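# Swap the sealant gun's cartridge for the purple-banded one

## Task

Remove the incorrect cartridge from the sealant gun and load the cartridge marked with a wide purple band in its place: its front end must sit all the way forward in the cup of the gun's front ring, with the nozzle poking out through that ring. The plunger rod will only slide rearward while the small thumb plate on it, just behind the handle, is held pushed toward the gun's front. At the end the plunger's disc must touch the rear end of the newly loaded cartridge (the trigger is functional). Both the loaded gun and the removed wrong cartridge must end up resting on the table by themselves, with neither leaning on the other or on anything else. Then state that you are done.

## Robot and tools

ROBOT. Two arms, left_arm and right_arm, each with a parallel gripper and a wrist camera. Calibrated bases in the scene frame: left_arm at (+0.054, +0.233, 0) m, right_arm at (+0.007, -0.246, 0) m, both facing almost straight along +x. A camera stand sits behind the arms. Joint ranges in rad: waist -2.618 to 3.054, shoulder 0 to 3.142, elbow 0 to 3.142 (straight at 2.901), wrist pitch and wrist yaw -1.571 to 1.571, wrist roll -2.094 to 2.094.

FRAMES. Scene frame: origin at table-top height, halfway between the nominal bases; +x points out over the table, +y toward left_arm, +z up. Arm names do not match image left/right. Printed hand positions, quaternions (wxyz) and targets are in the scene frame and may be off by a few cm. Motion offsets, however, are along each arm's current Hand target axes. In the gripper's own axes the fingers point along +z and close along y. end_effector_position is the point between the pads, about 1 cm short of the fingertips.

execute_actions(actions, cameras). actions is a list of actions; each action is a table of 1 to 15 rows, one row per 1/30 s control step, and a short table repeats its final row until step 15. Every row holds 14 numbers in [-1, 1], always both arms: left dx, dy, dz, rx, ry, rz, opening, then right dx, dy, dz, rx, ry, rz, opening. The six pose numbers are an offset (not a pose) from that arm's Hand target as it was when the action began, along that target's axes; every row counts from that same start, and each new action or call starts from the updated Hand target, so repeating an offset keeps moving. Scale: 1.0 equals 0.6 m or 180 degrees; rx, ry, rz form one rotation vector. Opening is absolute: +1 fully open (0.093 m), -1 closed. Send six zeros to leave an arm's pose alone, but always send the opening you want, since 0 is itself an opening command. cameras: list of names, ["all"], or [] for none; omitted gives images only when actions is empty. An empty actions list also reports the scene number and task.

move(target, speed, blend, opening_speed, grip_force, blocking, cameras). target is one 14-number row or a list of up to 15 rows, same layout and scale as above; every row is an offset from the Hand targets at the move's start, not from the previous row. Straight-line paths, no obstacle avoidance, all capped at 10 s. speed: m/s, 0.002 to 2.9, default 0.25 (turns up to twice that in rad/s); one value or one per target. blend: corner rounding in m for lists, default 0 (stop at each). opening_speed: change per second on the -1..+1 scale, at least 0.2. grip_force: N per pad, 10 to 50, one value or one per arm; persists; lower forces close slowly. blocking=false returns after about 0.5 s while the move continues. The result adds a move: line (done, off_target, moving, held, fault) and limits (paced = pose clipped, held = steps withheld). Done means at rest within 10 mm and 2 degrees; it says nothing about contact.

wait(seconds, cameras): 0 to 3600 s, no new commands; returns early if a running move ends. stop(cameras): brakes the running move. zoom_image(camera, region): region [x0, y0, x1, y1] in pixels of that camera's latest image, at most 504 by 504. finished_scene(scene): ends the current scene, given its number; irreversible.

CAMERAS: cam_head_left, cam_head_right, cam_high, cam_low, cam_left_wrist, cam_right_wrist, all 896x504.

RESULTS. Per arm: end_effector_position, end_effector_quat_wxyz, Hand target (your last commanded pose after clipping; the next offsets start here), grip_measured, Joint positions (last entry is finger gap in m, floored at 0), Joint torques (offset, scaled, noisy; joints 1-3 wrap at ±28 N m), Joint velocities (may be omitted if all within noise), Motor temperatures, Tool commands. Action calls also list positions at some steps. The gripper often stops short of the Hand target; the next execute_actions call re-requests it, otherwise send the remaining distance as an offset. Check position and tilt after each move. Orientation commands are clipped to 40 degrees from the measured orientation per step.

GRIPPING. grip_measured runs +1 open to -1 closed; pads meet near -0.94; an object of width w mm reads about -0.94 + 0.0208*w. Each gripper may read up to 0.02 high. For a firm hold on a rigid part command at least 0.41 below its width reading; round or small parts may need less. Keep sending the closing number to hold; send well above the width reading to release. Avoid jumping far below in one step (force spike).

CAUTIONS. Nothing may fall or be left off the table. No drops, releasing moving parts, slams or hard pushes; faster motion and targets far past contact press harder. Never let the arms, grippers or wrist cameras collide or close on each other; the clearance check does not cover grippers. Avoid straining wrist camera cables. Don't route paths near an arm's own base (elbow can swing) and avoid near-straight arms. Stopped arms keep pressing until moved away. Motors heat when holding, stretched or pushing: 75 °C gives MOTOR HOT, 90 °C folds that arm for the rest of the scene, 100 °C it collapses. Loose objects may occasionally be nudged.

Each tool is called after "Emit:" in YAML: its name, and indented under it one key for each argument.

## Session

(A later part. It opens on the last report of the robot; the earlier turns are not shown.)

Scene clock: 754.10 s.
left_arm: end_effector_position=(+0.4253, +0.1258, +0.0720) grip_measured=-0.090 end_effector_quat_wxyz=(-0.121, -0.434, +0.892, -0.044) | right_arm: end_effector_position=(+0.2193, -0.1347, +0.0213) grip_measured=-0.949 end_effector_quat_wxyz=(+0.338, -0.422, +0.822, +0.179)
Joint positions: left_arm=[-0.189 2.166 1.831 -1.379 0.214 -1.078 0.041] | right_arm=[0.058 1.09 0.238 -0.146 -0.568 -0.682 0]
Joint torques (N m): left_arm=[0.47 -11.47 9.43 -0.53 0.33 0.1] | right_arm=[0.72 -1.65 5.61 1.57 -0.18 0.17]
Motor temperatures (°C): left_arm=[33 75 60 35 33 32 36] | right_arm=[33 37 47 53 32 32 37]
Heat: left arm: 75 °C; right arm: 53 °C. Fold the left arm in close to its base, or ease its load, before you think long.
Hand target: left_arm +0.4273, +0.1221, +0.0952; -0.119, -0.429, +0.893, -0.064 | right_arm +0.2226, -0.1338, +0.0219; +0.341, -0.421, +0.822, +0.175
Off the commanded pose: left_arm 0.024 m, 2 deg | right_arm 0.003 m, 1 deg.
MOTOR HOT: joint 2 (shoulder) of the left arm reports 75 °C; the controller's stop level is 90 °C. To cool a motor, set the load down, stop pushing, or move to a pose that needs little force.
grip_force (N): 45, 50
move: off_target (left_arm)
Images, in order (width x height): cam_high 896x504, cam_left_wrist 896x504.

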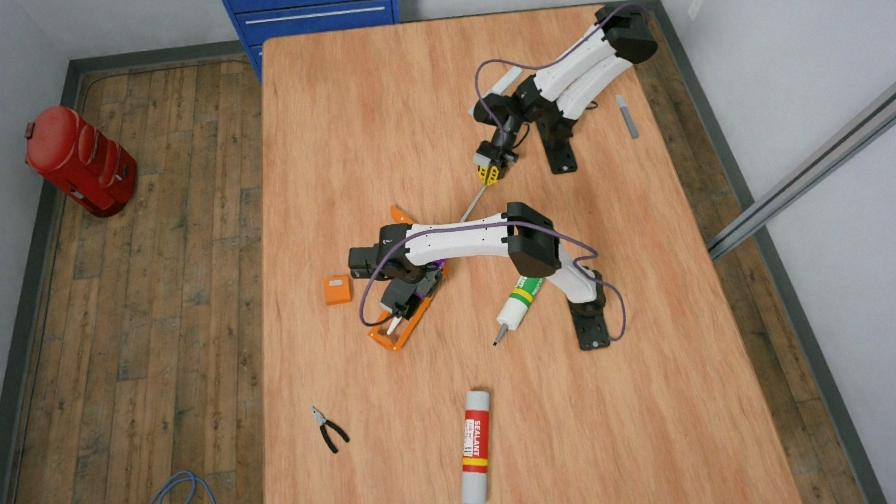

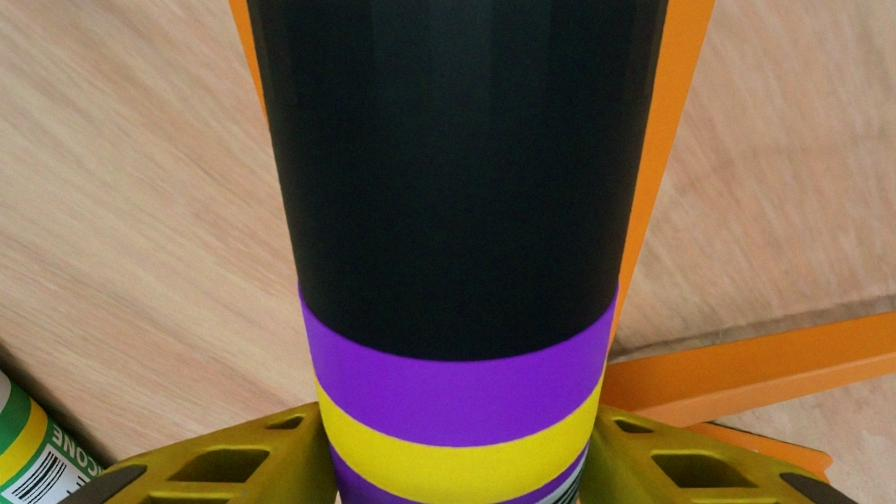

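Emit:
move:
  target:
    - [-0.0635,-0.006,-0.021,0,0,-0.0067,-0.6,0,0,0,0,0,0,-1]
  speed: 0.08
  cameras: ["cam_high"]

Emit:
zoom_image:
  camera: "cam_high"
  region: [350, 290, 430, 370]

Scene clock: 762.77 s.
left_arm: end_effector_position=(+0.4519, +0.1518, +0.0812) grip_measured=-0.090 end_effector_quat_wxyz=(-0.122, -0.443, +0.886, -0.051) | right_arm: end_effector_position=(+0.2212, -0.1339, +0.0224) grip_measured=-0.949 end_effector_quat_wxyz=(+0.342, -0.422, +0.820, +0.178)
Joint positions: left_arm=[-0.112 2.264 2.026 -1.485 0.218 -1.021 0.041] | right_arm=[0.061 1.092 0.238 -0.132 -0.568 -0.678 0]
Joint torques (N m): left_arm=[0.57 -10.17 9.83 -0.52 0.21 0.12] | right_arm=[0.58 -1.91 5.65 1.46 -0.14 0.12]
Motor temperatures (°C): left_arm=[33 76 61 35 33 32 36] | right_arm=[33 37 47 53 32 32 37]
Heat: left arm: 76 °C; right arm: 53 °C. Fold the left arm in close to its base, or ease its load, before you think long.
Hand target: left_arm +0.4551, +0.1511, +0.0974; -0.119, -0.439, +0.889, -0.063 | right_arm +0.2227, -0.1338, +0.0220; +0.341, -0.421, +0.822, +0.175
Off the commanded pose: left_arm 0.016 m, 1 deg | right_arm 0.002 m, 0 deg.
MOTOR HOT: still on. Joint 2 (shoulder) of the left arm reports 76 °C.
grip_force (N): 45, 50
move: off_target (left_arm)

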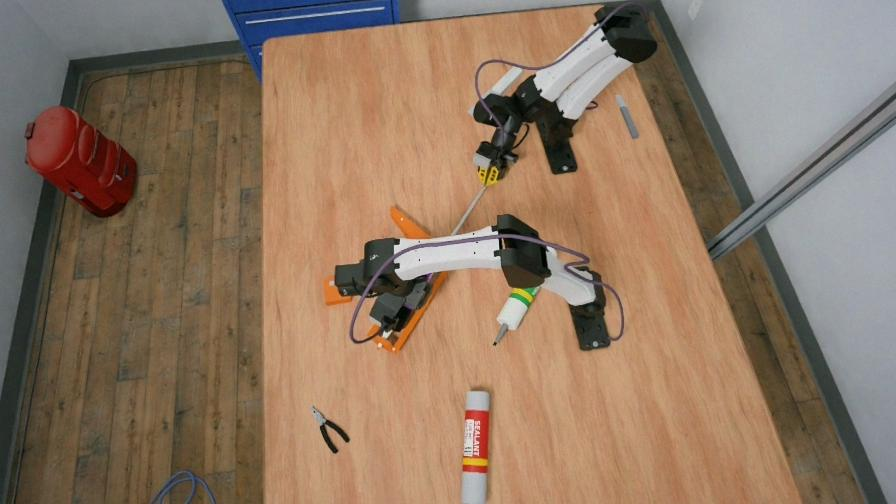

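Scaled by 6.300 from the camera's image (finer frame: 1280x720).

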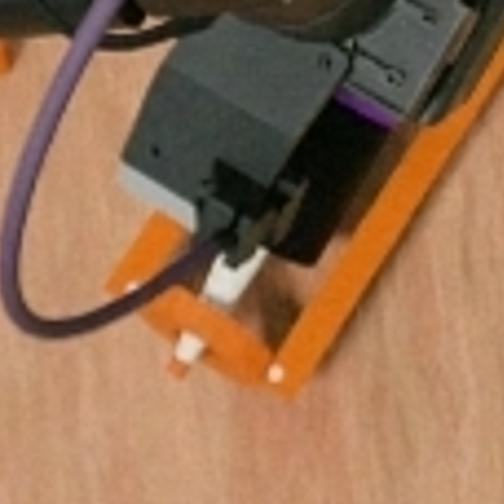

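Emit:
move:
  target:
    - [-0.0565,0.0,0.020,0,0,0,-0.6,0,0,0,0,0,0,-1]
  speed: 0.08
  cameras: ["cam_high", "cam_left_wrist"]

Emit:
zoom_image:
  camera: "cam_high"
  region: [350, 290, 430, 370]

Scene clock: 765.77 s.
left_arm: end_effector_position=(+0.4680, +0.1746, +0.0623) grip_measured=-0.090 end_effector_quat_wxyz=(-0.124, -0.441, +0.887, -0.048) | right_arm: end_effector_position=(+0.2218, -0.1338, +0.0227) grip_measured=-0.949 end_effector_quat_wxyz=(+0.343, -0.422, +0.820, +0.178)
Joint positions: left_arm=[-0.059 2.35 2.095 -1.487 0.206 -0.962 0.041] | right_arm=[0.061 1.093 0.238 -0.129 -0.568 -0.677 0]
Joint torques (N m): left_arm=[0.75 -10.67 9.33 -0.46 0.26 0.09] | right_arm=[0.5 -1.87 5.67 1.41 -0.16 0.12]
Motor temperatures (°C): left_arm=[33 75 62 35 33 32 36] | right_arm=[33 37 47 53 32 32 37]
Heat: left arm: 75 °C; right arm: 53 °C. Fold the left arm in close to its base, or ease its load, before you think long.
Hand target: left_arm +0.4731, +0.1744, +0.0767; -0.119, -0.438, +0.889, -0.063 | right_arm +0.2226, -0.1338, +0.0219; +0.341, -0.421, +0.822, +0.175
Off the commanded pose: left_arm 0.015 m, 2 deg | right_arm 0.001 m, 0 deg.
MOTOR HOT: still on. Joint 2 (shoulder) of the left arm reports 75 °C.
grip_force (N): 45, 50
move: off_target (left_arm)

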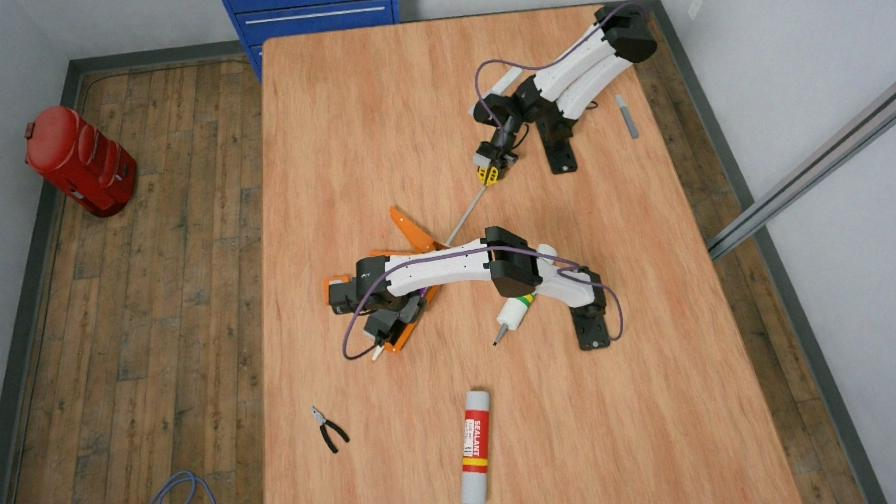

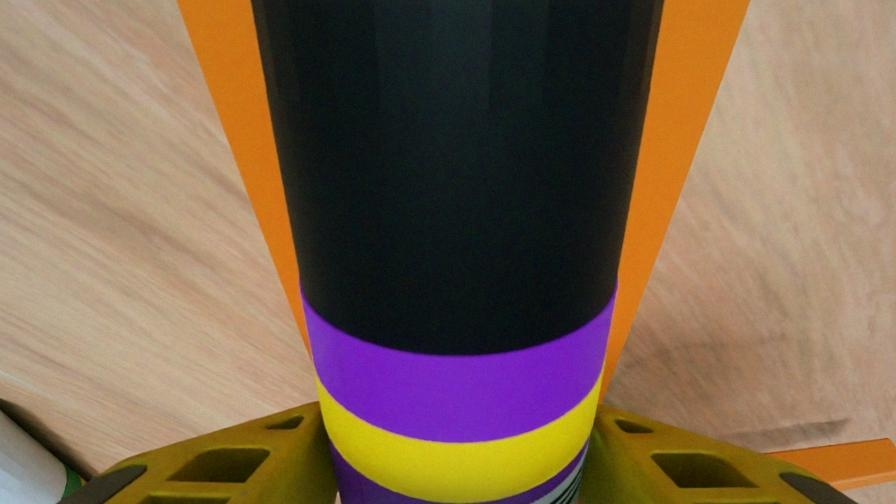

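Scaled by 6.300 from the camera's image (finer frame: 1280x720).

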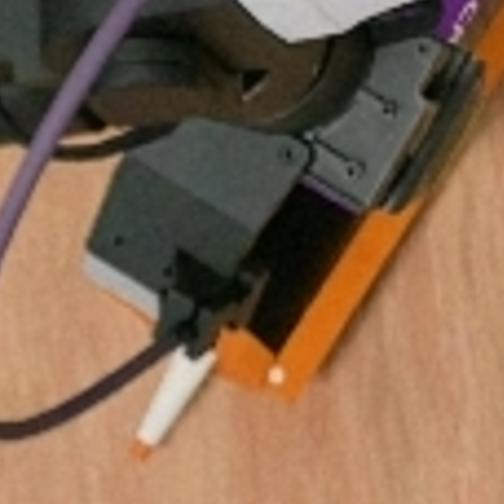

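Emit:
move:
  target:
    - [-0.005,0.0,0.0194,0,0,0,-0.6,0,0,0,0,0,0,-1]
    - [-0.02,0.0,0.068,0,-0.07,0,-0.6,0,0,0,0,0,0,-1]
  speed: 0.06
  blend: [0.005,0]
  cameras: ["cam_high", "cam_left_wrist"]

Scene clock: 771.60 s.
left_arm: end_effector_position=(+0.4682, +0.1781, +0.0371) grip_measured=-0.090 end_effector_quat_wxyz=(-0.038, -0.445, +0.895, -0.007) | right_arm: end_effector_position=(+0.2217, -0.1337, +0.0229) grip_measured=-0.949 end_effector_quat_wxyz=(+0.343, -0.423, +0.820, +0.178)
Joint positions: left_arm=[-0.112 2.236 1.827 -1.218 0.053 -1.032 0.041] | right_arm=[0.061 1.093 0.238 -0.128 -0.569 -0.677 0]
Joint torques (N m): left_arm=[-0.59 -10.47 3.96 0.59 -0.08 -0.07] | right_arm=[0.49 -1.81 5.64 1.44 -0.15 0.14]
Motor temperatures (°C): left_arm=[33 75 61 35 33 32 36] | right_arm=[33 37 47 52 32 32 38]
Heat: left arm: 75 °C; right arm: 52 °C. Fold the left arm in close to its base, or ease its load, before you think long.
Hand target: left_arm +0.4737, +0.1748, +0.0342; -0.021, -0.443, +0.896, -0.014 | right_arm +0.2226, -0.1338, +0.0219; +0.341, -0.421, +0.822, +0.175
Off the commanded pose: left_arm 0.007 m, 2 deg | right_arm 0.001 m, 1 deg.
MOTOR HOT: still on. Joint 2 (shoulder) of the left arm reports 75 °C.
grip_force (N): 45, 50
move: done

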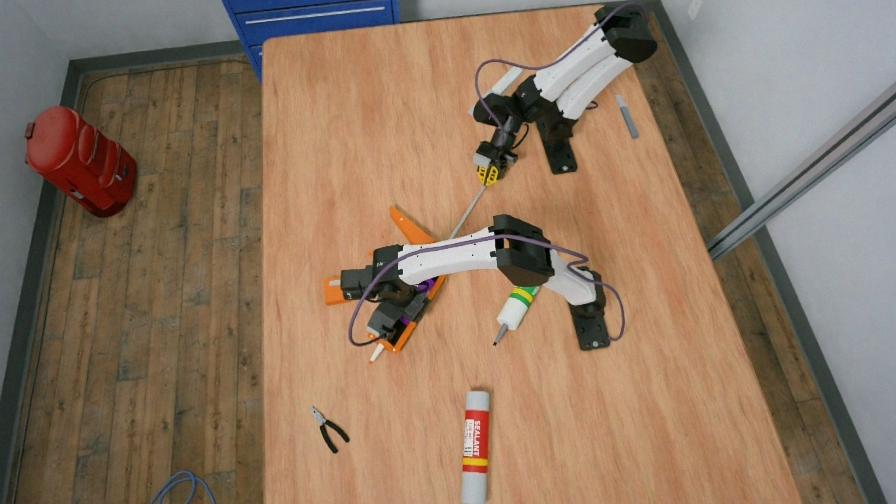

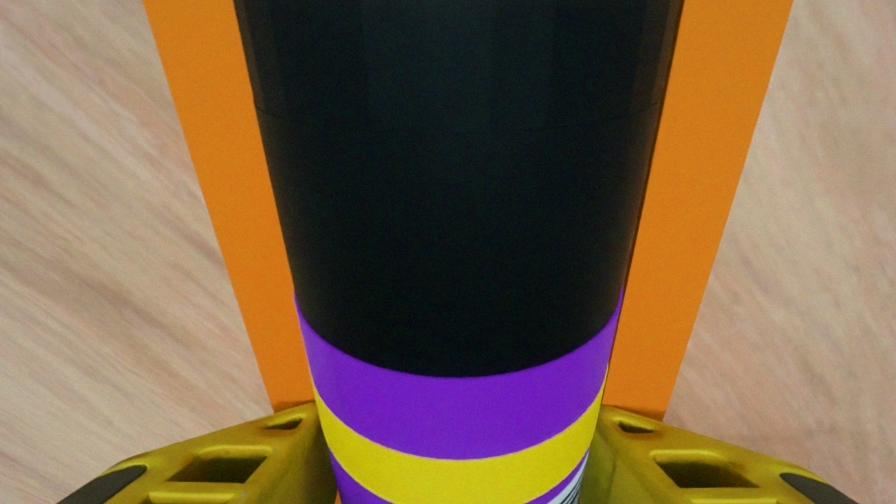

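Emit:
move:
  target:
    - [0.0,0.0,0.0,0,0,0,0.2,0,0,0,0,0,0,-1]
    - [0.0,0.0,-0.12,0,-0.012,0,0.2,0,0,0,0,0,0,-1]
  speed: 0.15
  opening_speed: 0.8
  cameras: ["cam_high", "cam_left_wrist"]

Emit:
zoom_image:
  camera: "cam_high"
  region: [350, 240, 470, 370]

Scene clock: 775.87 s.
left_arm: end_effector_position=(+0.4719, +0.1810, +0.0914) grip_measured=+0.198 end_effector_quat_wxyz=(-0.021, -0.444, +0.896, -0.003) | right_arm: end_effector_position=(+0.2218, -0.1337, +0.0229) grip_measured=-0.949 end_effector_quat_wxyz=(+0.343, -0.423, +0.820, +0.178)
Joint positions: left_arm=[-0.114 2.208 1.998 -1.394 0.027 -1.032 0.055] | right_arm=[0.061 1.093 0.238 -0.128 -0.569 -0.677 0]
Joint torques (N m): left_arm=[-0.73 -10.89 8.49 0.01 -0.17 -0.11] | right_arm=[0.46 -1.83 5.61 1.41 -0.16 0.13]
Motor temperatures (°C): left_arm=[33 74 61 35 33 32 36] | right_arm=[33 37 47 52 32 32 38]
Heat: left arm: 74 °C; right arm: 52 °C. Fold the left arm in close to its base, or ease its load, before you think long.
Hand target: left_arm +0.4756, +0.1781, +0.1061; -0.004, -0.443, +0.896, -0.006 | right_arm +0.2227, -0.1339, +0.0219; +0.341, -0.421, +0.822, +0.175
Off the commanded pose: left_arm 0.015 m, 2 deg | right_arm 0.001 m, 1 deg.
MOTOR HOT: still on. Joint 2 (shoulder) of the left arm reports 74 °C.
grip_force (N): 45, 50
move: off_target (left_arm)

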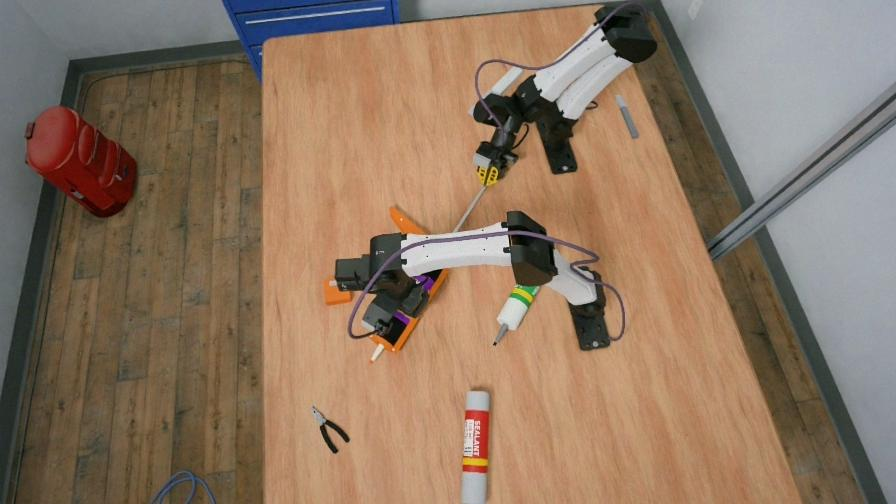

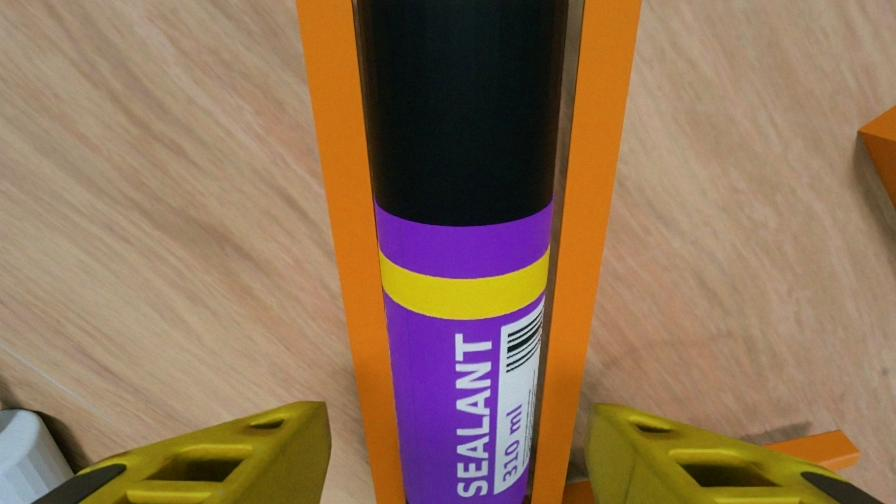

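Scaled by 3.877 from the camera's image (finer frame: 1280x720).

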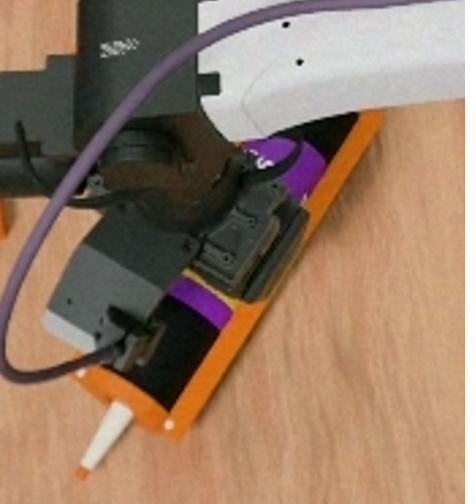

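Emit:
move:
  target: [-0.072,-0.008,0.045,0,0.005,-0.003,0.2,0,0,0,0,0,0,-1]
  speed: 0.2
  cameras: ["cam_left_wrist"]

Scene clock: 780.70 s.
left_arm: end_effector_position=(+0.5020, +0.2102, +0.0772) grip_measured=+0.198 end_effector_quat_wxyz=(-0.012, -0.454, +0.891, -0.008) | right_arm: end_effector_position=(+0.2218, -0.1337, +0.0229) grip_measured=-0.949 end_effector_quat_wxyz=(+0.343, -0.423, +0.820, +0.178)
Joint positions: left_arm=[-0.042 2.322 2.133 -1.396 0.027 -0.982 0.055] | right_arm=[0.061 1.093 0.238 -0.128 -0.569 -0.677 0]
Joint torques (N m): left_arm=[-0.02 -9.28 8.43 0.06 -0.05 0.11] | right_arm=[0.44 -1.88 5.64 1.41 -0.14 0.15]
Motor temperatures (°C): left_arm=[33 73 61 35 33 32 36] | right_arm=[33 37 47 51 32 32 38]
Heat: left arm: 73 °C; right arm: 51 °C. Fold the left arm in close to its base, or ease its load, before you think long.
Hand target: left_arm +0.5055, +0.2090, +0.0785; -0.011, -0.447, +0.894, -0.009 | right_arm +0.2227, -0.1339, +0.0219; +0.341, -0.421, +0.822, +0.175
Off the commanded pose: left_arm 0.004 m, 1 deg | right_arm 0.001 m, 1 deg.
MOTOR HOT: still on. Joint 2 (shoulder) of the left arm reports 73 °C.
grip_force (N): 45, 50
move: done

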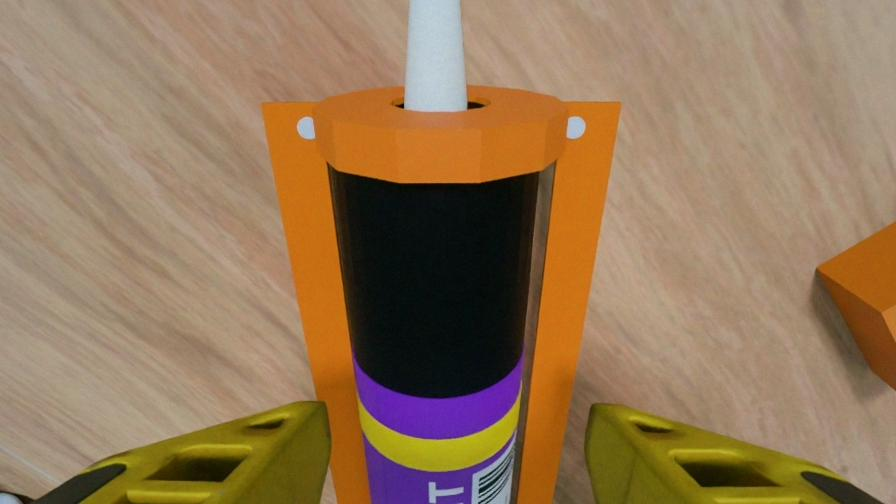

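Emit:
move:
  target:
    - [0.0,0.006,0.074,0,-0.005,0,0.2,0,0,0,0,0,0,-1]
    - [0.0,0.006,0.074,0,-0.005,0,-0.45,0,0,0,0,0,0,-1]
  speed: 0.1
  cameras: ["cam_left_wrist"]

Scene clock: 788.40 s.
left_arm: end_effector_position=(+0.4956, +0.2116, +0.0392) grip_measured=-0.111 end_effector_quat_wxyz=(-0.021, -0.454, +0.891, +0.000) | right_arm: end_effector_position=(+0.2217, -0.1335, +0.0230) grip_measured=-0.949 end_effector_quat_wxyz=(+0.343, -0.423, +0.820, +0.179)
Joint positions: left_arm=[-0.042 2.322 1.982 -1.267 0.02 -0.982 0.04] | right_arm=[0.061 1.093 0.238 -0.128 -0.57 -0.677 0]
Joint torques (N m): left_arm=[-0.35 -10.66 3.9 0.67 -0.11 0.06] | right_arm=[0.49 -1.91 5.67 1.43 -0.13 0.14]
Motor temperatures (°C): left_arm=[33 72 61 35 32 32 36] | right_arm=[33 37 47 51 32 32 38]
Heat: left arm: 72 °C; right arm: 51 °C. Fold the left arm in close to its base, or ease its load, before you think long.
Hand target: left_arm +0.5022, +0.2100, +0.0342; -0.004, -0.447, +0.894, -0.006 | right_arm +0.2227, -0.1339, +0.0220; +0.341, -0.421, +0.822, +0.175
Off the commanded pose: left_arm 0.008 m, 2 deg | right_arm 0.001 m, 1 deg.
MOTOR HOT: still on. Joint 2 (shoulder) of the left arm reports 72 °C.
grip_force (N): 45, 50
move: done

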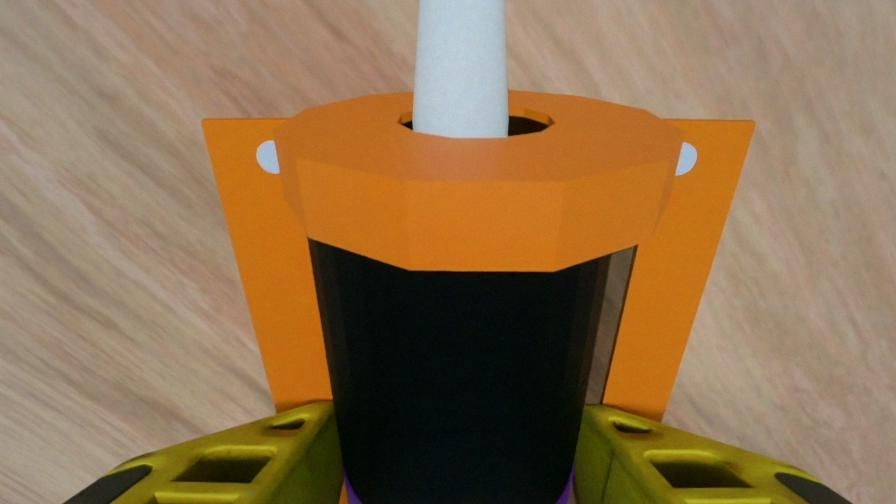

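Emit:
move:
  target:
    - [0.0,-0.013,-0.037,0,0,0,-0.45,0,0,0,0,0,0,-1]
    - [-0.03,-0.013,-0.037,0,0,0,-0.45,0,0,0,0,0,0,-1]
  speed: 0.08
  cameras: ["cam_left_wrist"]

Scene clock: 792.03 s.
left_arm: end_effector_position=(+0.5048, +0.2149, +0.0450) grip_measured=-0.125 end_effector_quat_wxyz=(-0.029, -0.450, +0.893, +0.004) | right_arm: end_effector_position=(+0.2219, -0.1339, +0.0227) grip_measured=-0.949 end_effector_quat_wxyz=(+0.343, -0.421, +0.821, +0.178)
Joint positions: left_arm=[-0.034 2.388 2.12 -1.357 0.02 -0.965 0.039] | right_arm=[0.062 1.093 0.238 -0.128 -0.567 -0.674 0]
Joint torques (N m): left_arm=[0.92 -10.52 9.84 0.15 -0.12 0.13] | right_arm=[0.51 -1.94 5.65 1.43 -0.18 0.11]
Motor temperatures (°C): left_arm=[33 72 61 35 32 32 36] | right_arm=[33 37 47 51 32 32 38]
Heat: left arm: 72 °C; right arm: 51 °C. Fold the left arm in close to its base, or ease its load, before you think long.
Hand target: left_arm +0.5193, +0.2199, +0.0563; -0.004, -0.447, +0.894, -0.006 | right_arm +0.2226, -0.1338, +0.0220; +0.341, -0.421, +0.822, +0.175
Off the commanded pose: left_arm 0.019 m, 3 deg | right_arm 0.001 m, 0 deg.
MOTOR HOT: still on. Joint 2 (shoulder) of the left arm reports 72 °C.
grip_force (N): 45, 50
move: off_target (left_arm)

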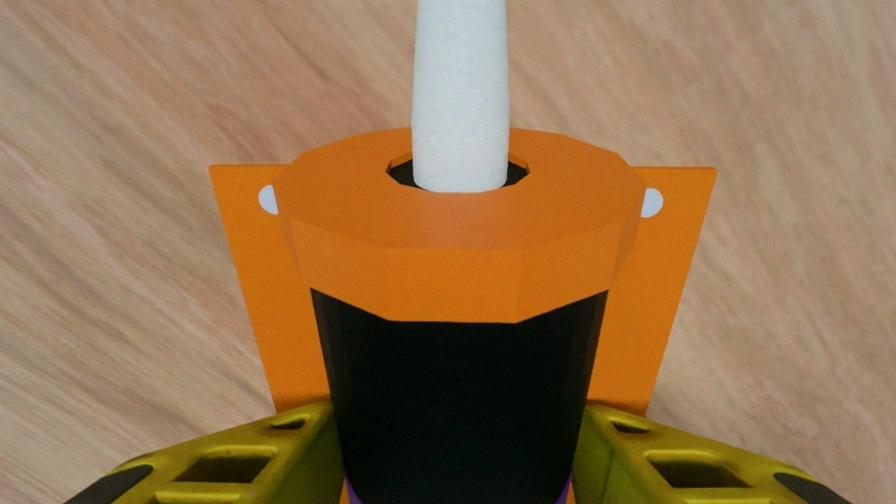

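Emit:
move:
  target:
    - [-0.025,-0.002,0.0,0,0,0,-0.45,0,0,0,0,0,0,-1]
  speed: 0.08
  cameras: ["cam_left_wrist"]

Scene clock: 794.83 s.
left_arm: end_effector_position=(+0.5072, +0.2154, +0.0441) grip_measured=-0.125 end_effector_quat_wxyz=(-0.047, -0.447, +0.893, +0.003) | right_arm: end_effector_position=(+0.2225, -0.1337, +0.0232) grip_measured=-0.949 end_effector_quat_wxyz=(+0.344, -0.421, +0.820, +0.178)
Joint positions: left_arm=[-0.025 2.444 2.214 -1.426 0.04 -0.949 0.039] | right_arm=[0.062 1.093 0.238 -0.125 -0.568 -0.672 0]
Joint torques (N m): left_arm=[2.19 -10.88 10.15 0.31 -0.29 0.2] | right_arm=[0.42 -1.85 5.65 1.4 -0.17 0.08]
Motor temperatures (°C): left_arm=[33 72 63 35 32 32 36] | right_arm=[33 37 47 51 32 32 38]
Heat: left arm: 72 °C; right arm: 51 °C. Fold the left arm in close to its base, or ease its load, before you think long.
Hand target: left_arm +0.5291, +0.2313, +0.0559; -0.004, -0.447, +0.894, -0.006 | right_arm +0.2226, -0.1338, +0.0220; +0.341, -0.421, +0.822, +0.175
Off the commanded pose: left_arm 0.030 m, 5 deg | right_arm 0.001 m, 1 deg.
MOTOR HOT: still on. Joint 2 (shoulder) of the left arm reports 72 °C.
grip_force (N): 45, 50
move: off_target (left_arm)

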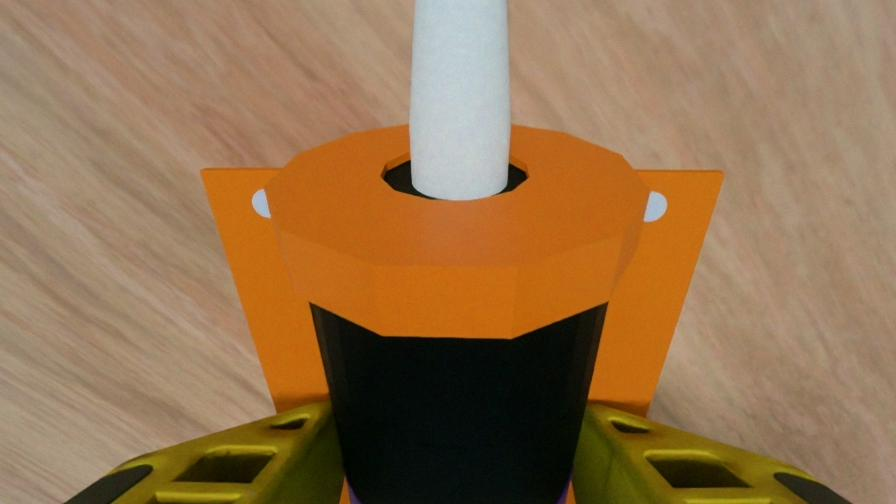

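Emit:
move:
  target:
    - [-0.02,0.0,0.006,0,0,0,-0.45,0,0,0,0,0,0,-1]
  speed: 0.08
  cameras: ["cam_left_wrist"]

Scene clock: 797.30 s.
left_arm: end_effector_position=(+0.5089, +0.2163, +0.0431) grip_measured=-0.125 end_effector_quat_wxyz=(-0.061, -0.445, +0.894, -0.002) | right_arm: end_effector_position=(+0.2237, -0.1334, +0.0242) grip_measured=-0.949 end_effector_quat_wxyz=(+0.347, -0.421, +0.819, +0.177)
Joint positions: left_arm=[-0.016 2.483 2.278 -1.471 0.06 -0.934 0.039] | right_arm=[0.062 1.093 0.238 -0.117 -0.569 -0.671 0]
Joint torques (N m): left_arm=[3.02 -10.78 9.96 0.49 -0.48 0.23] | right_arm=[0.5 -1.87 5.7 1.35 -0.16 0.06]
Motor temperatures (°C): left_arm=[33 72 63 35 32 32 36] | right_arm=[33 37 47 51 32 32 38]
Heat: left arm: 72 °C; right arm: 51 °C. Fold the left arm in close to its base, or ease its load, before you think long.
Hand target: left_arm +0.5364, +0.2408, +0.0523; -0.004, -0.447, +0.894, -0.006 | right_arm +0.2227, -0.1339, +0.0220; +0.341, -0.421, +0.822, +0.174
Off the commanded pose: left_arm 0.038 m, 6 deg | right_arm 0.002 m, 1 deg.
MOTOR HOT: still on. Joint 2 (shoulder) of the left arm reports 72 °C.
grip_force (N): 45, 50
move: off_target (left_arm)

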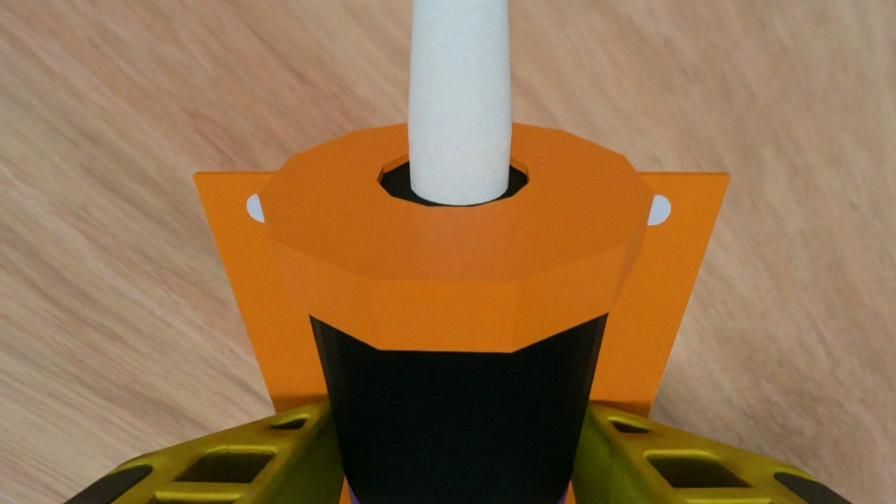

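Emit:
move:
  target:
    - [0.045,0.006,0.014,0,0,0,-0.45,0,0,0,0,0,0,-1]
    - [0.045,0.006,0.014,0,0,0,0.3,0,0,0,0,0,0,-1]
    - [0.05,0.006,-0.1,0,0,0,0.3,0,0,0,0,0,0,-1]
  speed: [0.06,0.1,0.15]
  opening_speed: 1.0
  cameras: ["cam_left_wrist"]

Scene clock: 802.47 s.
left_arm: end_effector_position=(+0.5144, +0.2199, +0.0992) grip_measured=+0.298 end_effector_quat_wxyz=(-0.010, -0.445, +0.896, -0.009) | right_arm: end_effector_position=(+0.2237, -0.1334, +0.0242) grip_measured=-0.949 end_effector_quat_wxyz=(+0.347, -0.421, +0.819, +0.177)
Joint positions: left_arm=[-0.02 2.408 2.373 -1.545 0.025 -0.94 0.059] | right_arm=[0.062 1.093 0.238 -0.117 -0.569 -0.671 0]
Joint torques (N m): left_arm=[-0.21 -11.84 7.82 0.01 -0.14 -0.12] | right_arm=[0.43 -1.95 5.71 1.36 -0.14 0.06]
Motor temperatures (°C): left_arm=[33 73 63 35 32 32 36] | right_arm=[33 36 47 51 32 32 38]
Heat: left arm: 73 °C; right arm: 51 °C. Fold the left arm in close to its base, or ease its load, before you think long.
Hand target: left_arm +0.5156, +0.2198, +0.1126; -0.004, -0.447, +0.894, -0.006 | right_arm +0.2227, -0.1339, +0.0220; +0.341, -0.421, +0.822, +0.174
Off the commanded pose: left_arm 0.013 m, 1 deg | right_arm 0.002 m, 1 deg.
MOTOR HOT: still on. Joint 2 (shoulder) of the left arm reports 73 °C.
joint sent to its limit (left arm) — joint 4 (wrist pitch), lower limit. The joint targets still meet the commanded pose.
grip_force (N): 45, 50
move: off_target (left_arm); target 2's new opening was sent with left_arm's hand 0.012 m and 4 deg from that target

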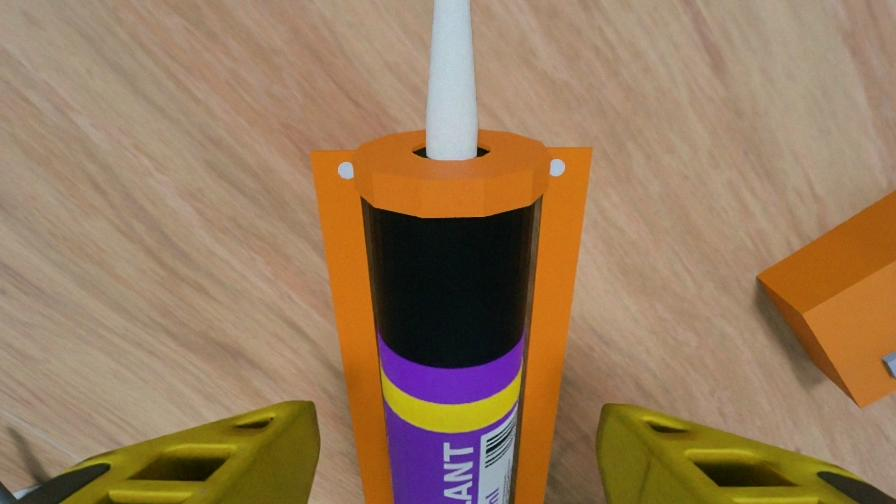

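Emit:
move:
  target: [0.21,-0.137,0.03,0,0,0,-1,0.053,0,-0.053,0,0,0,-1]
  speed: 0.12
  cameras: ["cam_left_wrist","cam_high"]

Scene clock: 811.67 s.
left_arm: end_effector_position=(+0.5036, +0.0683, +0.0974) grip_measured=-0.975 end_effector_quat_wxyz=(+0.003, -0.440, +0.898, -0.020) | right_arm: end_effector_position=(+0.2002, -0.1677, +0.0242) grip_measured=-0.949 end_effector_quat_wxyz=(+0.347, -0.420, +0.820, +0.177)
Joint positions: left_arm=[-0.344 2.469 2.476 -1.545 0.023 -1.254 0] | right_arm=[-0.197 0.981 0.226 -0.384 -0.696 -0.949 0]
Joint torques (N m): left_arm=[0.25 -9.61 8.2 0.13 -0.15 -0.16] | right_arm=[-1.5 -2.15 5.31 0.91 -0.36 -0.22]
Motor temperatures (°C): left_arm=[33 76 64 35 32 32 36] | right_arm=[33 36 47 51 32 32 38]
Heat: left arm: 76 °C; right arm: 51 °C. Fold the left arm in close to its base, or ease its load, before you think long.
Hand target: left_arm +0.5058, +0.0696, +0.0966; -0.004, -0.447, +0.894, -0.006 | right_arm +0.1964, -0.1703, +0.0220; +0.341, -0.421, +0.822, +0.175
Off the commanded pose: left_arm 0.002 m, 2 deg | right_arm 0.005 m, 1 deg.
MOTOR HOT: still on. Joint 2 (shoulder) of the left arm reports 76 °C.
joint sent to its limit (left arm) — joint 4 (wrist pitch), lower limit. The joint targets still meet the commanded pose.
grip_force (N): 45, 50
move: done
Images, in order (width x height): cam_high 896x504, cam_left_wrist 896x504.

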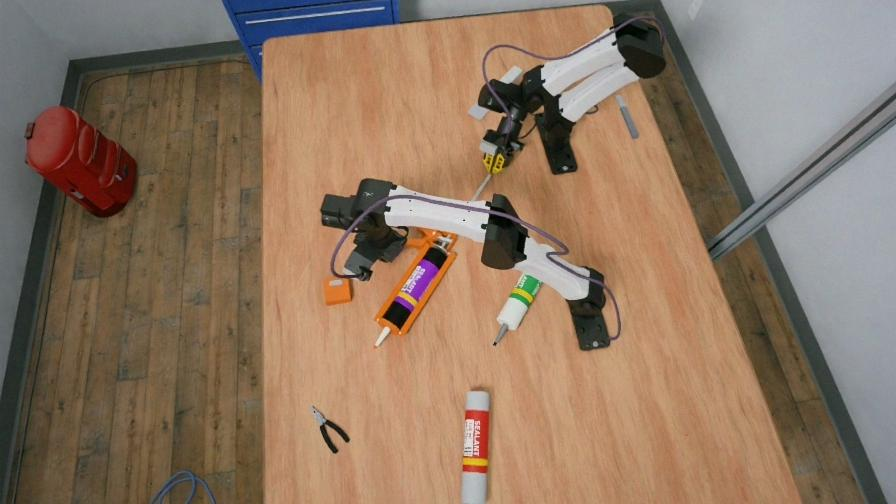

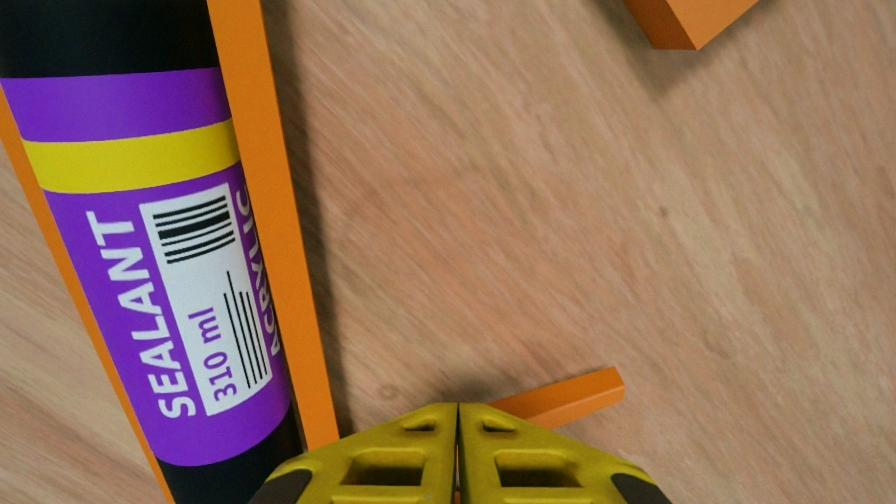

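Emit:
move:
  target:
    - [-0.012,-0.03,0.03,0,0,0,-1,0,0,0,0,0,0,-1]
    - [-0.012,-0.03,0.102,0,0,0,-1,0,0,0,0,0,0,-1]
  speed: 0.15
  blend: [0.01,0]
  cameras: ["cam_left_wrist"]

Scene clock: 817.70 s.
left_arm: end_effector_position=(+0.5232, +0.0613, +0.0428) grip_measured=-0.975 end_effector_quat_wxyz=(-0.005, -0.440, +0.898, -0.011) | right_arm: end_effector_position=(+0.2002, -0.1677, +0.0242) grip_measured=-0.949 end_effector_quat_wxyz=(+0.347, -0.420, +0.820, +0.177)
Joint positions: left_arm=[-0.344 2.619 2.537 -1.481 0.023 -1.254 0] | right_arm=[-0.197 0.981 0.226 -0.384 -0.696 -0.949 0]
Joint torques (N m): left_arm=[0.27 -11.15 4.7 0.34 -0.14 -0.16] | right_arm=[-1.48 -2.14 5.31 0.9 -0.37 -0.2]
Motor temperatures (°C): left_arm=[33 76 63 35 32 32 36] | right_arm=[33 36 47 50 32 32 38]
Heat: left arm: 76 °C; right arm: 50 °C. Fold the left arm in close to its base, or ease its load, before you think long.
Hand target: left_arm +0.5244, +0.0637, +0.0356; -0.004, -0.447, +0.894, -0.006 | right_arm +0.1964, -0.1703, +0.0220; +0.341, -0.421, +0.822, +0.175
Off the commanded pose: left_arm 0.008 m, 1 deg | right_arm 0.005 m, 1 deg.
MOTOR HOT: still on. Joint 2 (shoulder) of the left arm reports 76 °C.
grip_force (N): 45, 50
move: done

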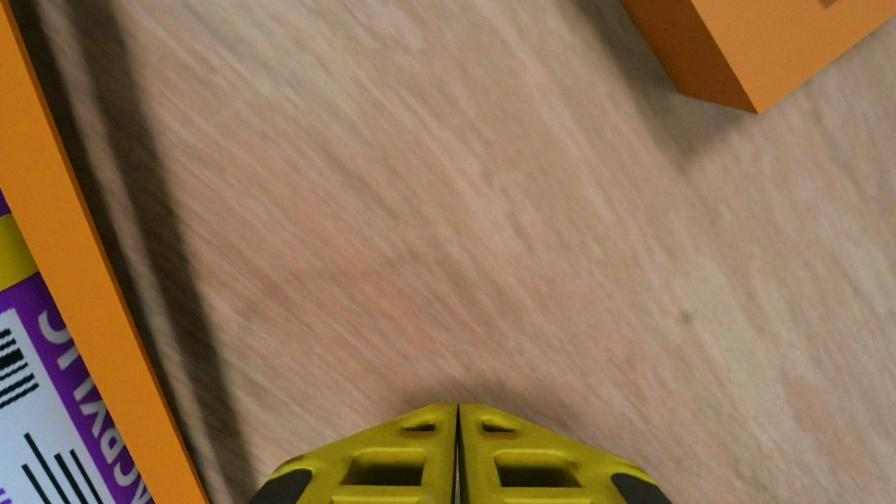

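Emit:
move:
  target:
    - [0.0,0,0.02,0,0,0,-1,0,0,0,0,0,0,-1]
    - [0.09,0,0.02,0,0,0,-1,0,0,0,0,0,0,-1]
  speed: 0.1
  cameras: ["cam_left_wrist"]

Scene clock: 820.73 s.
left_arm: end_effector_position=(+0.4916, +0.0254, +0.0138) grip_measured=-0.975 end_effector_quat_wxyz=(-0.014, -0.444, +0.896, +0.007) | right_arm: end_effector_position=(+0.1996, -0.1675, +0.0241) grip_measured=-0.949 end_effector_quat_wxyz=(+0.346, -0.420, +0.820, +0.178)
Joint positions: left_arm=[-0.44 2.548 2.288 -1.338 0.013 -1.358 0] | right_arm=[-0.197 0.981 0.226 -0.387 -0.697 -0.949 0]
Joint torques (N m): left_arm=[-0.62 -13.83 4.49 0.32 -0.06 -0.14] | right_arm=[-1.44 -2.19 5.23 0.93 -0.34 -0.22]
Motor temperatures (°C): left_arm=[33 77 63 35 32 32 36] | right_arm=[33 36 47 49 32 32 38]
Heat: left arm: 77 °C; right arm: 49 °C. Fold the left arm in close to its base, or ease its load, before you think long.
Hand target: left_arm +0.4919, +0.0202, +0.0242; -0.004, -0.447, +0.894, -0.006 | right_arm +0.1964, -0.1703, +0.0220; +0.341, -0.421, +0.822, +0.175
Off the commanded pose: left_arm 0.012 m, 2 deg | right_arm 0.005 m, 1 deg.
MOTOR HOT: still on. Joint 2 (shoulder) of the left arm reports 77 °C.
grip_force (N): 45, 50
move: off_target (left_arm)

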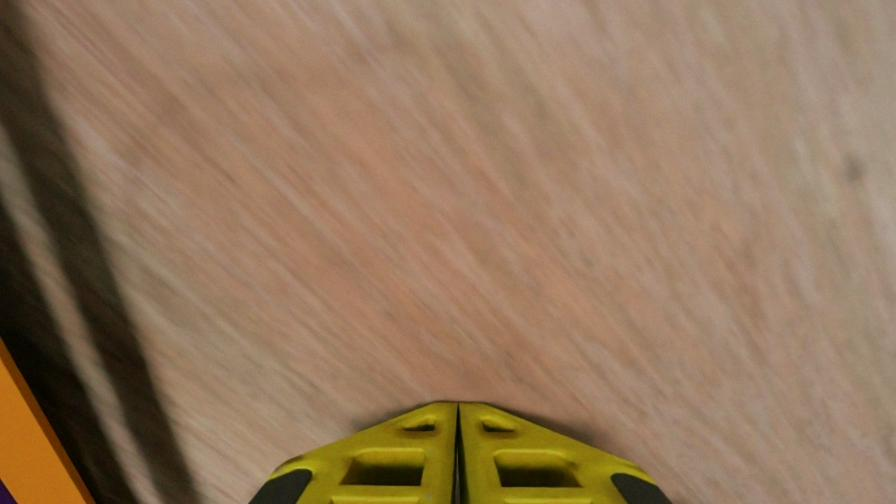

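Emit:
move:
  target:
    - [0.045,0,-0.022,0,0,0,-1,0,0,0,0,0,0,-1]
  speed: 0.1
  cameras: ["cam_left_wrist"]

Scene clock: 822.57 s.
left_arm: end_effector_position=(+0.4842, +0.0085, +0.0240) grip_measured=-0.975 end_effector_quat_wxyz=(-0.001, -0.449, +0.893, +0.005) | right_arm: end_effector_position=(+0.1982, -0.1678, +0.0234) grip_measured=-0.949 end_effector_quat_wxyz=(+0.343, -0.418, +0.822, +0.180)
Joint positions: left_arm=[-0.484 2.523 2.282 -1.338 -0.004 -1.413 0] | right_arm=[-0.2 0.981 0.226 -0.396 -0.698 -0.949 0]
Joint torques (N m): left_arm=[-1.48 -13.86 4.98 0.09 0.08 -0.15] | right_arm=[-1.18 -2.22 5.33 0.98 -0.32 -0.22]
Motor temperatures (°C): left_arm=[33 78 63 35 32 32 36] | right_arm=[33 36 47 49 32 32 38]
Heat: left arm: 78 °C; right arm: 49 °C. Fold the left arm in close to its base, or ease its load, before you think long.
Hand target: left_arm +0.4757, -0.0012, +0.0377; -0.004, -0.447, +0.894, -0.006 | right_arm +0.1964, -0.1703, +0.0220; +0.341, -0.421, +0.822, +0.175
Off the commanded pose: left_arm 0.019 m, 1 deg | right_arm 0.003 m, 1 deg.
MOTOR HOT: still on. Joint 2 (shoulder) of the left arm reports 78 °C.
grip_force (N): 45, 50
move: off_target (left_arm)

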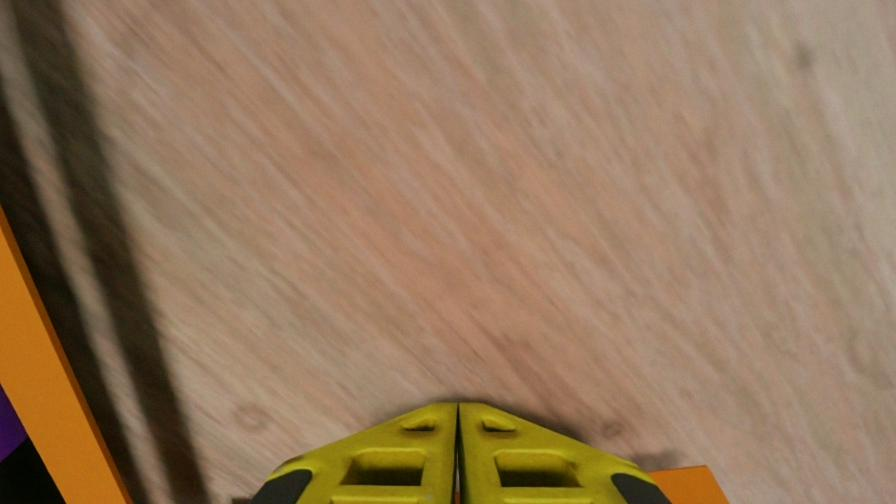

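Emit:
move:
  target:
    - [0.05,0,-0.002,0,0,0,-1,0,0,0,0,0,0,-1]
  speed: 0.1

Scene clock: 824.30 s.
left_arm: end_effector_position=(+0.4778, +0.0018, +0.0275) grip_measured=-0.975 end_effector_quat_wxyz=(+0.022, -0.462, +0.886, +0.017) | right_arm: end_effector_position=(+0.1938, -0.1676, +0.0219) grip_measured=-0.949 end_effector_quat_wxyz=(+0.335, -0.414, +0.826, +0.186)
Joint positions: left_arm=[-0.52 2.502 2.257 -1.331 -0.055 -1.479 0] | right_arm=[-0.204 0.977 0.226 -0.423 -0.698 -0.95 0]
Joint torques (N m): left_arm=[-3.48 -13.91 4.53 0.1 0.53 -0.12] | right_arm=[-0.88 -1.81 5.26 1.18 -0.34 -0.22]
Motor temperatures (°C): left_arm=[33 78 62 35 32 32 36] | right_arm=[33 36 47 49 32 32 38]
Heat: left arm: 78 °C; right arm: 49 °C. Fold the left arm in close to its base, or ease its load, before you think long.
Hand target: left_arm +0.4578, -0.0251, +0.0392; -0.004, -0.447, +0.894, -0.006 | right_arm +0.1965, -0.1703, +0.0220; +0.341, -0.421, +0.822, +0.175
Off the commanded pose: left_arm 0.036 m, 4 deg | right_arm 0.004 m, 2 deg.
MOTOR HOT: still on. Joint 2 (shoulder) of the left arm reports 78 °C.
grip_force (N): 45, 50
move: off_target (left_arm)

Emit:
move:
  target:
    - [-0.115,0,0.012,0,0,0,-1,0,0,0,0,0,0,-1]
    - [0.0,0,0.012,0,0,0,-1,0,0,0,0,0,0,-1]
    - [-0.115,0,0.012,0,0,0,-1,0,0,0,0,0,0,-1]
  speed: 0.12

Scene clock: 829.30 s.
left_arm: end_effector_position=(+0.4978, +0.0319, +0.0324) grip_measured=-0.975 end_effector_quat_wxyz=(+0.000, -0.453, +0.891, -0.007) | right_arm: end_effector_position=(+0.1942, -0.1677, +0.0221) grip_measured=-0.949 end_effector_quat_wxyz=(+0.336, -0.416, +0.825, +0.185)
Joint positions: left_arm=[-0.424 2.509 2.289 -1.341 0.009 -1.362 0] | right_arm=[-0.205 0.977 0.226 -0.422 -0.699 -0.955 0]
Joint torques (N m): left_arm=[0.16 -9.81 8.43 0.11 -0.03 0.12] | right_arm=[-0.72 -1.83 5.35 1.17 -0.32 -0.19]
Motor temperatures (°C): left_arm=[34 80 62 35 32 32 36] | right_arm=[33 36 47 49 32 32 38]
Heat: left arm: 80 °C; right arm: 49 °C. Fold the left arm in close to its base, or ease its load, before you think long.
Hand target: left_arm +0.4991, +0.0299, +0.0312; -0.004, -0.447, +0.894, -0.006 | right_arm +0.1964, -0.1703, +0.0219; +0.341, -0.421, +0.822, +0.175
Off the commanded pose: left_arm 0.003 m, 1 deg | right_arm 0.003 m, 2 deg.
MOTOR HOT: still on. Joint 2 (shoulder) of the left arm reports 80 °C.
grip_force (N): 45, 50
move: done

Emit:
move:
  target:
    - [0.0,0,-0.1,0,0,0,-1,0,0,0,0,0,0,-1]
    - [0.135,0.178,-0.115,0,0,0,-1,0,0,0,0,0,0,-1]
  speed: 0.3
  blend: [0.015,0]
  cameras: ["cam_left_wrist"]

Scene clock: 833.13 s.
left_arm: end_effector_position=(+0.3651, +0.0304, +0.0959) grip_measured=-0.975 end_effector_quat_wxyz=(-0.014, -0.442, +0.897, +0.003) | right_arm: end_effector_position=(+0.1942, -0.1677, +0.0221) grip_measured=-0.949 end_effector_quat_wxyz=(+0.336, -0.416, +0.825, +0.185)
Joint positions: left_arm=[-0.569 1.977 1.667 -1.28 0.021 -1.482 0] | right_arm=[-0.205 0.977 0.226 -0.422 -0.699 -0.955 0]
Joint torques (N m): left_arm=[-0.25 -9.96 4.74 0.35 -0.13 -0.21] | right_arm=[-0.79 -1.78 5.3 1.17 -0.33 -0.18]
Motor temperatures (°C): left_arm=[34 80 62 35 32 32 36] | right_arm=[33 36 46 49 32 32 38]
Heat: left arm: 80 °C; right arm: 49 °C. Fold the left arm in close to its base, or ease its load, before you think long.
Hand target: left_arm +0.3652, +0.0302, +0.1005; -0.004, -0.447, +0.894, -0.006 | right_arm +0.1964, -0.1703, +0.0219; +0.341, -0.421, +0.822, +0.175
Off the commanded pose: left_arm 0.005 m, 2 deg | right_arm 0.003 m, 2 deg.
MOTOR HOT: still on. Joint 2 (shoulder) of the left arm reports 80 °C.
grip_force (N): 45, 50
move: done

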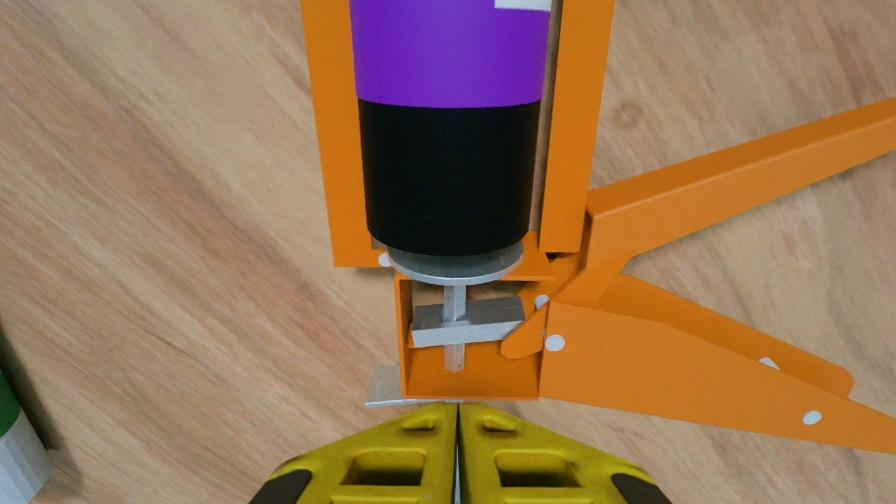

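Emit:
zoom_image:
  camera: "cam_left_wrist"
  region: [320, 180, 600, 340]

Scaled by 1.800 from the camera's image (finer frame: 1280x720).

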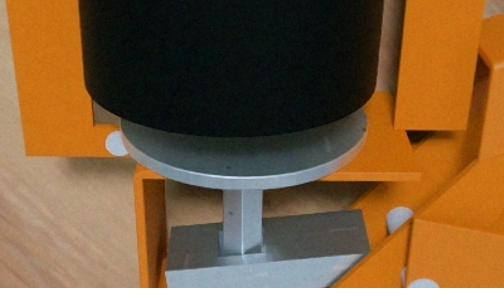

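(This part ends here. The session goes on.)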